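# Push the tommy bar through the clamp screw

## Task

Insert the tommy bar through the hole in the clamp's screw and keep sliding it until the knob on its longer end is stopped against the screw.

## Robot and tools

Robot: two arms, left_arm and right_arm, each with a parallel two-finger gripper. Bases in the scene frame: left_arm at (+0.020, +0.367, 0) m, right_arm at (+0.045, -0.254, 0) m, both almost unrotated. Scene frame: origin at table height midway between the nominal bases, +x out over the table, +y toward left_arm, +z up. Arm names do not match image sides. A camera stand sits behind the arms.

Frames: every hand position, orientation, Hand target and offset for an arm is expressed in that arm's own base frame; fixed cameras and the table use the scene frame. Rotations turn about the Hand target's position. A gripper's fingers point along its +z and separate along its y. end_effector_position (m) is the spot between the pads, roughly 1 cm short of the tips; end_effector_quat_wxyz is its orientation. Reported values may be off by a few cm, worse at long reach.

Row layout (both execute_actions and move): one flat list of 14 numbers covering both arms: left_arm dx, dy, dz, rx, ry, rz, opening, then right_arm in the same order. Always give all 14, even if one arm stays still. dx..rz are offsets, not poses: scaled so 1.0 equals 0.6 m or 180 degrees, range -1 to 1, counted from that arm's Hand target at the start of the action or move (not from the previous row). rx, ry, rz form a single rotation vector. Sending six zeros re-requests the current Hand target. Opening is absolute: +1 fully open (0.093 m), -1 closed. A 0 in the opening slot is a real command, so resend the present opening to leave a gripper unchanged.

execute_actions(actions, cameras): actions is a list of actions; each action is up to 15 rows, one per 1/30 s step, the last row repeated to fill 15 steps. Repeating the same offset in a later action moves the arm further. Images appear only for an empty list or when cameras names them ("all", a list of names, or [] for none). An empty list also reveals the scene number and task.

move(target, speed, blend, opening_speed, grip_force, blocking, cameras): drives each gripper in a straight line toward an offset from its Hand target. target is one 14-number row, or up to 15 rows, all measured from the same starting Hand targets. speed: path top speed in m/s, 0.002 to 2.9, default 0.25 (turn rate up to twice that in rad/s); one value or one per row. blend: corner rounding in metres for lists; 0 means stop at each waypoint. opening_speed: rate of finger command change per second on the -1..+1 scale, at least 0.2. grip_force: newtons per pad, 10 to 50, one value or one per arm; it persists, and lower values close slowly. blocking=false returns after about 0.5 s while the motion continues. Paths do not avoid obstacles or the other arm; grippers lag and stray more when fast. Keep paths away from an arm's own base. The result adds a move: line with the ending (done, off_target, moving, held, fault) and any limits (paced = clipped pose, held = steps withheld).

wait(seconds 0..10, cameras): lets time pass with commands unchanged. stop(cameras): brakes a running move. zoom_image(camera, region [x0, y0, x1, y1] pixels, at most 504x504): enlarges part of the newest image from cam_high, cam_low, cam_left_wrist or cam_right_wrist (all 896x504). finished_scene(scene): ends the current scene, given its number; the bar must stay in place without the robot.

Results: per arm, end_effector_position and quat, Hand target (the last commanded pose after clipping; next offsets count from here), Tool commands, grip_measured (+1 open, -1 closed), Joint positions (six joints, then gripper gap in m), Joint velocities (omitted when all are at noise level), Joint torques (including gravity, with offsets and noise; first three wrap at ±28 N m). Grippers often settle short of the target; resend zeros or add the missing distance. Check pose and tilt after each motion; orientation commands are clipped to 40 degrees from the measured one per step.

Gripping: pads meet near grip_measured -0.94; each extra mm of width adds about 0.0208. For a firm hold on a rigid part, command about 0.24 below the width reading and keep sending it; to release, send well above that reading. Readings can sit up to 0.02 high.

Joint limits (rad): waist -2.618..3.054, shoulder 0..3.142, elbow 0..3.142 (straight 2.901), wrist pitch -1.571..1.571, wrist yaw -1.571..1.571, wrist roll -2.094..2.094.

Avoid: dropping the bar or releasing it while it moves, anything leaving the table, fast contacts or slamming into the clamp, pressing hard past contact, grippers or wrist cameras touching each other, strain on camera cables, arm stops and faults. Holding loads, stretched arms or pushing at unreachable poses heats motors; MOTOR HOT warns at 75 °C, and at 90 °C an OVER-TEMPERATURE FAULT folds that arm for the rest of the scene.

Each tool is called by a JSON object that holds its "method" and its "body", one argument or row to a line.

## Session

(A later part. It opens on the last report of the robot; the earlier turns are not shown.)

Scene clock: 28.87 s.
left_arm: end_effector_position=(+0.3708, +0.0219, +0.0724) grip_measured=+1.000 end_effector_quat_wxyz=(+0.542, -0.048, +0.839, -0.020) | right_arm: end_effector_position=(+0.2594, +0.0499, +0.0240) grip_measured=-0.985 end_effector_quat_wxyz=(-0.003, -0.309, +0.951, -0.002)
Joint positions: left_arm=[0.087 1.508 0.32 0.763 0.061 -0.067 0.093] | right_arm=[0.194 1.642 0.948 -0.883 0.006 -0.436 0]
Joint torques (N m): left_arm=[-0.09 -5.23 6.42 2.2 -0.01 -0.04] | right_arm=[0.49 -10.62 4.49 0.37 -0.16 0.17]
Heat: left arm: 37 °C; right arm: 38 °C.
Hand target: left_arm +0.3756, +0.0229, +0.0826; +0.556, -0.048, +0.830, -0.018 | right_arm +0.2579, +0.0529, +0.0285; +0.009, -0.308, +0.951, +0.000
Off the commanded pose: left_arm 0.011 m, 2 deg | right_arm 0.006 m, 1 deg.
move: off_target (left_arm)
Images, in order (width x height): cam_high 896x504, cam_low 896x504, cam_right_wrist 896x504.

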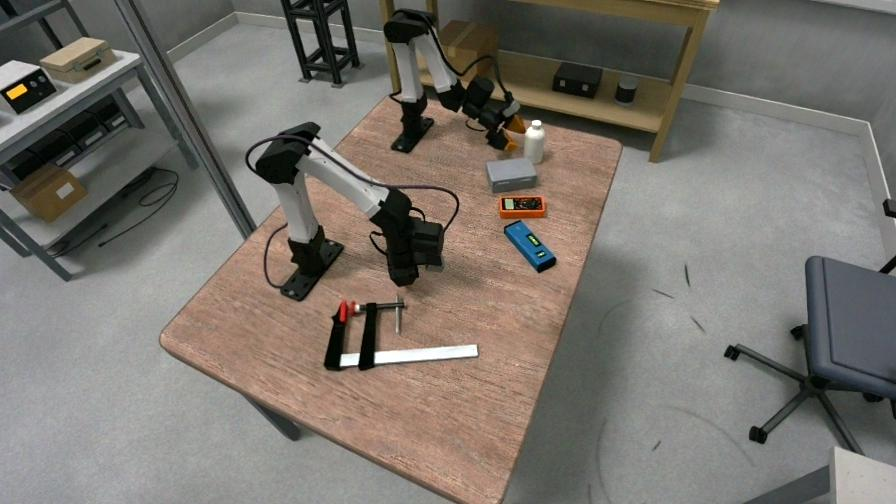

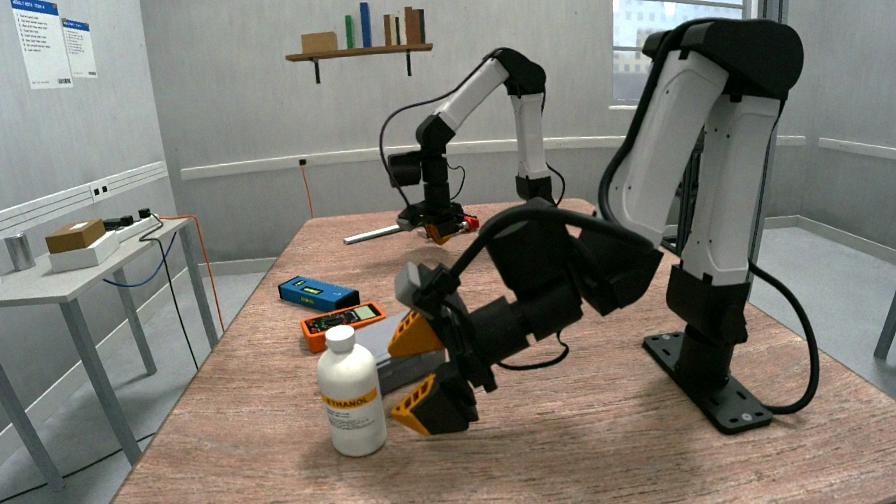

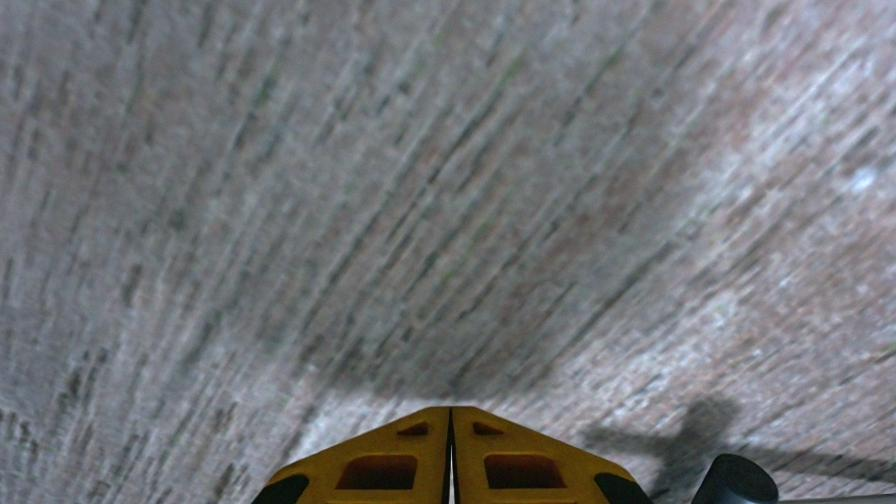

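{"method": "move", "body": {
  "target": [
    [0,0,0,0,0,0,1,-0.018,-0.012,0.002,0,0,0,-1],
    [0,0,0,0,0,0,1,0.046,-0.087,0.002,0,0,0,-1]
  ],
  "speed": [0.08,0.04],
  "cameras": ["cam_high","cam_right_wrist"]
}}

{"method": "zoom_image", "body": {
  "camera": "cam_high",
  "region": [340, 250, 460, 350]
}}

Scene clock: 32.77 s.
left_arm: end_effector_position=(+0.3708, +0.0219, +0.0724) grip_measured=+1.000 end_effector_quat_wxyz=(+0.542, -0.048, +0.839, -0.020) | right_arm: end_effector_position=(+0.2755, +0.0050, +0.0285) grip_measured=-0.985 end_effector_quat_wxyz=(+0.003, -0.306, +0.952, +0.008)
Joint positions: left_arm=[0.087 1.508 0.32 0.763 0.061 -0.067 0.093] | right_arm=[0.008 1.671 1 -0.9 -0.016 -0.614 0]
Joint torques (N m): left_arm=[-0.02 -5.29 6.46 2.24 -0.03 -0.06] | right_arm=[-1.17 -6.06 8.13 0.4 0.04 -0.09]
Heat: left arm: 37 °C; right arm: 38 °C.
Hand target: left_arm +0.3756, +0.0229, +0.0826; +0.556, -0.048, +0.830, -0.018 | right_arm +0.2855, +0.0006, +0.0297; +0.009, -0.307, +0.952, +0.000
Off the commanded pose: left_arm 0.011 m, 2 deg | right_arm 0.011 m, 1 deg.
move: off_target (left_arm, right_arm)
Images, in order (width x height): cam_high 896x504, cam_right_wrist 896x504.

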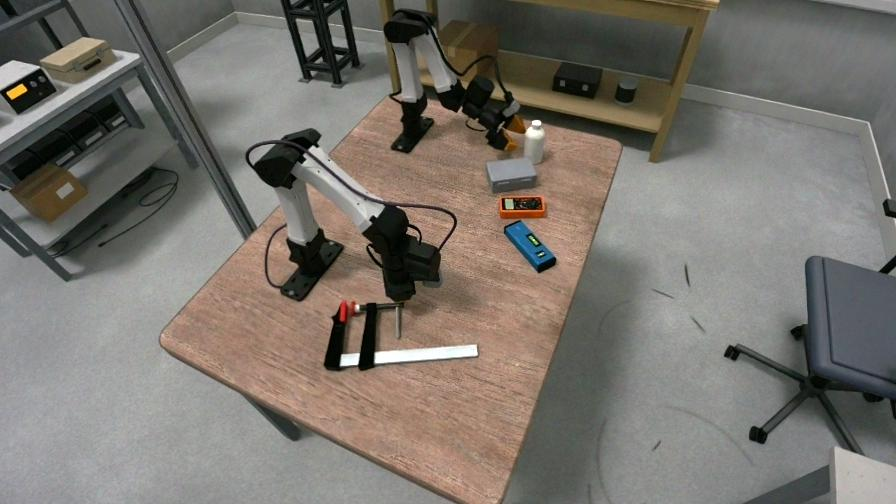

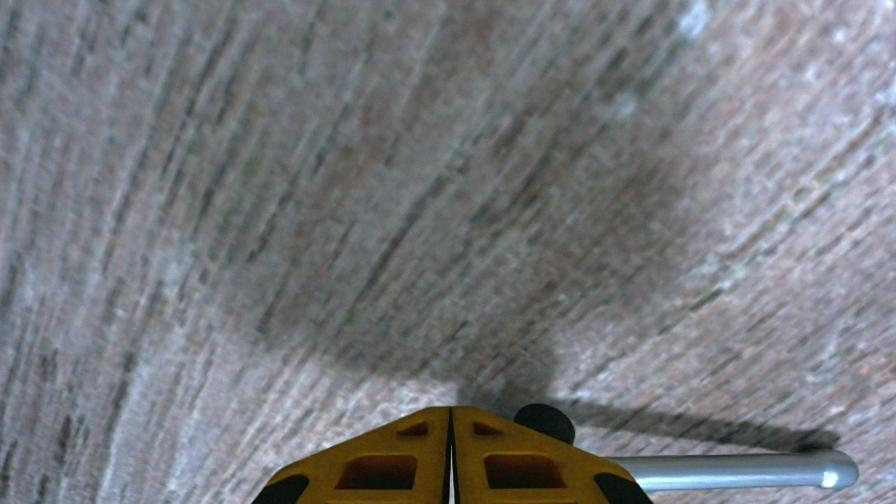

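Scaled by 4.200 from the camera's 896x504 image, which has a finer 1280x720 frame.

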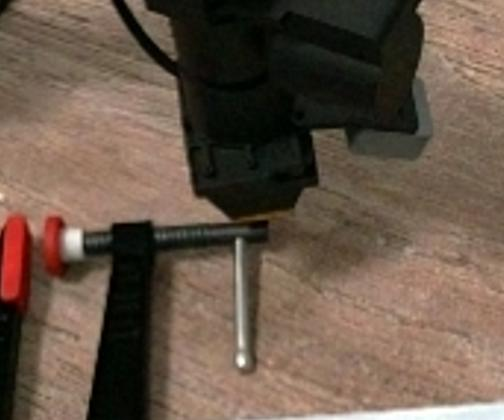

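{"method": "move", "body": {
  "target": [0,0,0,0,0,0,1,0.01,-0.022,0,0,0,0,-1],
  "speed": 0.04,
  "cameras": ["cam_high","cam_right_wrist"]
}}

{"method": "zoom_image", "body": {
  "camera": "cam_high",
  "region": [340, 250, 460, 350]
}}

{"method": "move", "body": {
  "target": [0,0,0,0,0,0,1,-0.045,0.09,0.0,0,0,0,-1],
  "cameras": ["cam_high","cam_right_wrist"]
}}

{"method": "zoom_image", "body": {
  "camera": "cam_high",
  "region": [370, 280, 430, 350]
}}

Scene clock: 34.87 s.
left_arm: end_effector_position=(+0.3708, +0.0219, +0.0724) grip_measured=+1.000 end_effector_quat_wxyz=(+0.542, -0.048, +0.839, -0.020) | right_arm: end_effector_position=(+0.2800, -0.0029, +0.0295) grip_measured=-0.985 end_effector_quat_wxyz=(+0.003, -0.309, +0.951, +0.015)
Joint positions: left_arm=[0.087 1.508 0.32 0.763 0.061 -0.067 0.093] | right_arm=[-0.028 1.689 1.025 -0.911 -0.03 -0.657 0]
Joint torques (N m): left_arm=[-0.03 -5.29 6.67 2.17 0 -0.01] | right_arm=[-2.1 -5.9 8.18 0.46 0.19 -0.1]
Heat: left arm: 37 °C; right arm: 39 °C.
Hand target: left_arm +0.3756, +0.0229, +0.0826; +0.556, -0.048, +0.830, -0.018 | right_arm +0.2915, -0.0126, +0.0297; +0.009, -0.307, +0.952, +0.000
Off the commanded pose: left_arm 0.011 m, 2 deg | right_arm 0.015 m, 2 deg.
move: off_target (left_arm, right_arm)
Images, in order (width x height): cam_high 896x504, cam_right_wrist 896x504.

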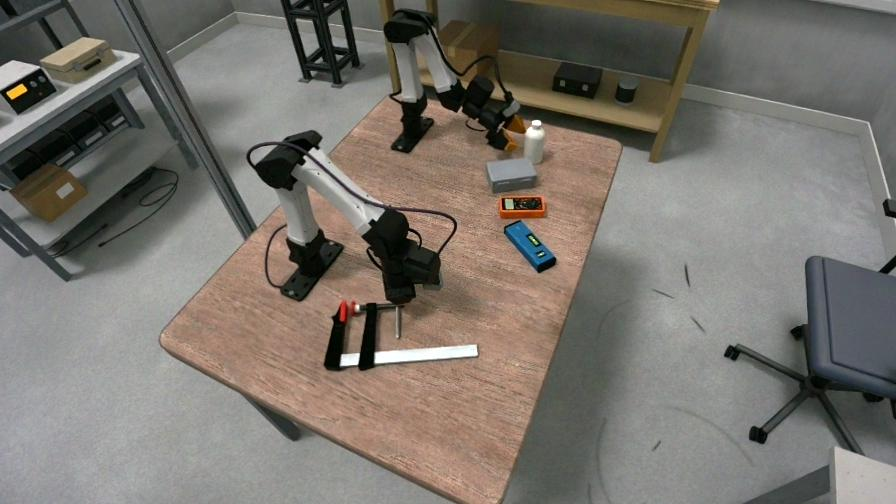

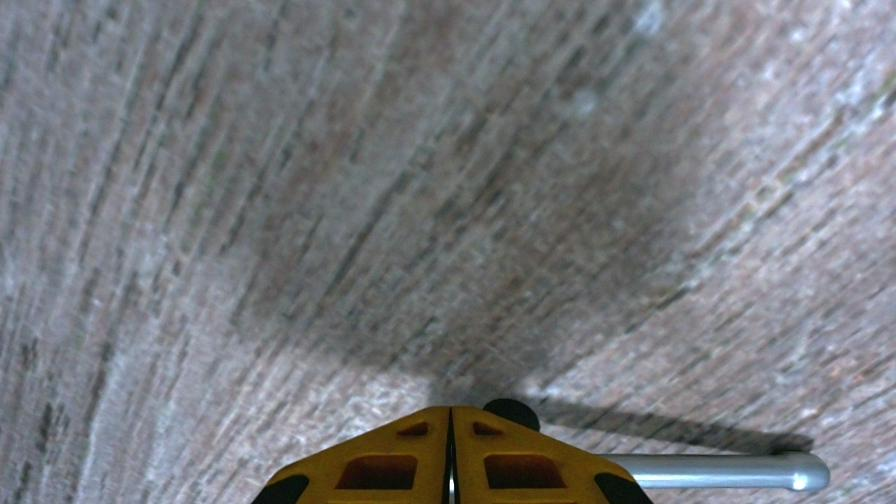

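Scaled by 4.200 from the camera's 896x504 image, which has a finer 1280x720 frame.

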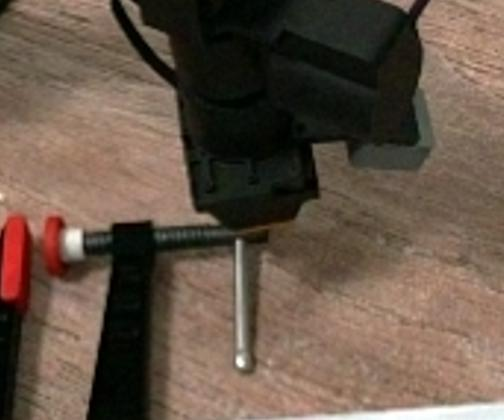

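Scene clock: 36.07 s.
left_arm: end_effector_position=(+0.3708, +0.0219, +0.0724) grip_measured=+1.000 end_effector_quat_wxyz=(+0.542, -0.048, +0.839, -0.020) | right_arm: end_effector_position=(+0.2631, +0.0409, +0.0249) grip_measured=-0.985 end_effector_quat_wxyz=(-0.006, -0.309, +0.951, +0.007)
Joint positions: left_arm=[0.087 1.508 0.32 0.763 0.061 -0.067 0.093] | right_arm=[0.147 1.656 0.968 -0.898 -0.011 -0.482 0]
Joint torques (N m): left_arm=[-0.32 -5.22 6.56 2.22 0.01 0] | right_arm=[0.39 -10.84 4.59 0.43 0.02 0.19]
Heat: left arm: 38 °C; right arm: 39 °C.
Hand target: left_arm +0.3756, +0.0229, +0.0826; +0.556, -0.048, +0.830, -0.018 | right_arm +0.2645, +0.0414, +0.0297; +0.009, -0.307, +0.952, +0.000
Off the commanded pose: left_arm 0.011 m, 2 deg | right_arm 0.005 m, 2 deg.
move: off_target (left_arm)
Images, in order (width x height): cam_high 896x504, cam_right_wrist 896x504.

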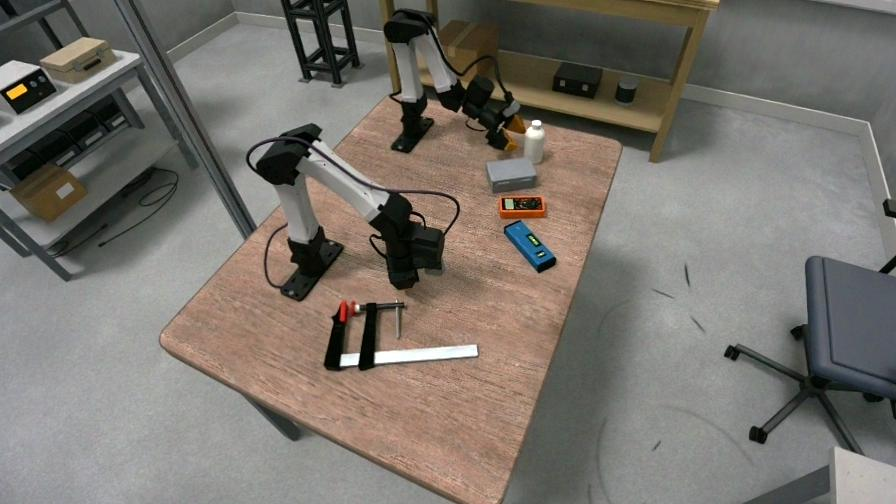

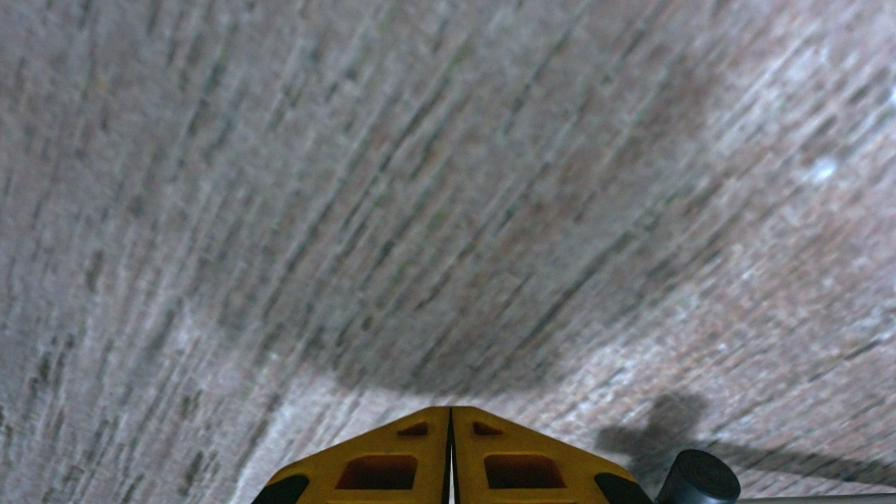

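Scaled by 7.200 from the camera's 896x504 image, which has a finer 1280x720 frame.

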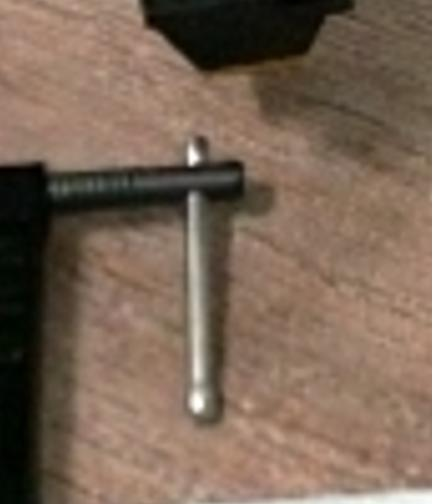

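{"method": "move", "body": {
  "target": [0,0,0,0,0,0,1,-0.05,0.03,0.14,0,0,0,-1],
  "cameras": ["cam_low","cam_right_wrist"]
}}

{"method": "zoom_image", "body": {
  "camera": "cam_right_wrist",
  "region": [440, 280, 760, 460]
}}

Scene clock: 38.30 s.
left_arm: end_effector_position=(+0.3708, +0.0219, +0.0724) grip_measured=+1.000 end_effector_quat_wxyz=(+0.542, -0.048, +0.839, -0.020) | right_arm: end_effector_position=(+0.2298, +0.0576, +0.1046) grip_measured=-0.985 end_effector_quat_wxyz=(-0.006, -0.308, +0.951, +0.005)
Joint positions: left_arm=[0.087 1.508 0.32 0.763 0.061 -0.067 0.093] | right_arm=[0.239 1.455 1.1 -1.229 -0.009 -0.388 0]
Joint torques (N m): left_arm=[0.01 -5.33 6.72 2.18 0.01 -0.09] | right_arm=[0.61 -7.35 8.42 0.2 0.02 0.17]
Heat: left arm: 38 °C; right arm: 39 °C.
Hand target: left_arm +0.3756, +0.0229, +0.0826; +0.556, -0.048, +0.830, -0.018 | right_arm +0.2345, +0.0595, +0.1136; +0.009, -0.308, +0.952, +0.000
Off the commanded pose: left_arm 0.011 m, 2 deg | right_arm 0.010 m, 2 deg.
move: off_target (left_arm)
Images, in order (width x height): cam_low 896x504, cam_right_wrist 896x504.

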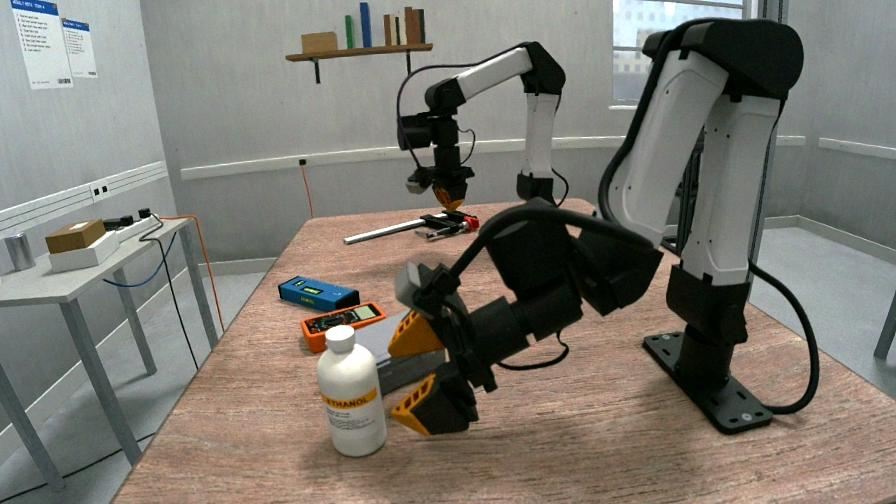

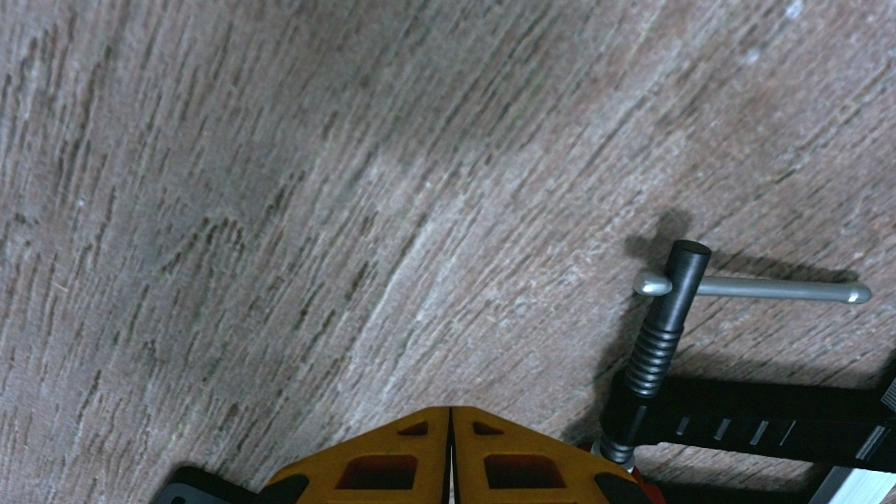

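Scaled by 1.575 from the camera's 896x504 image, which has a finer 1280x720 frame.

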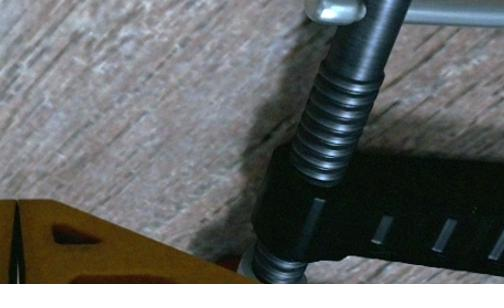

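Knob appears against the screw.

{"method": "zoom_image", "body": {
  "camera": "cam_right_wrist",
  "region": [620, 220, 740, 320]
}}

Scaled by 4.200 from the camera's 896x504 image, which has a finer 1280x720 frame.

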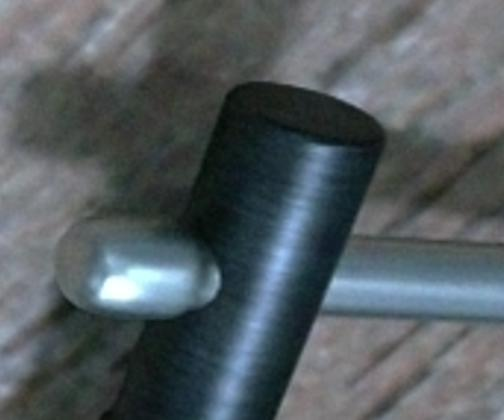

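Seated.

{"method": "finished_scene", "body": {
  "scene": 2
}}

The scene is finished: the task was done.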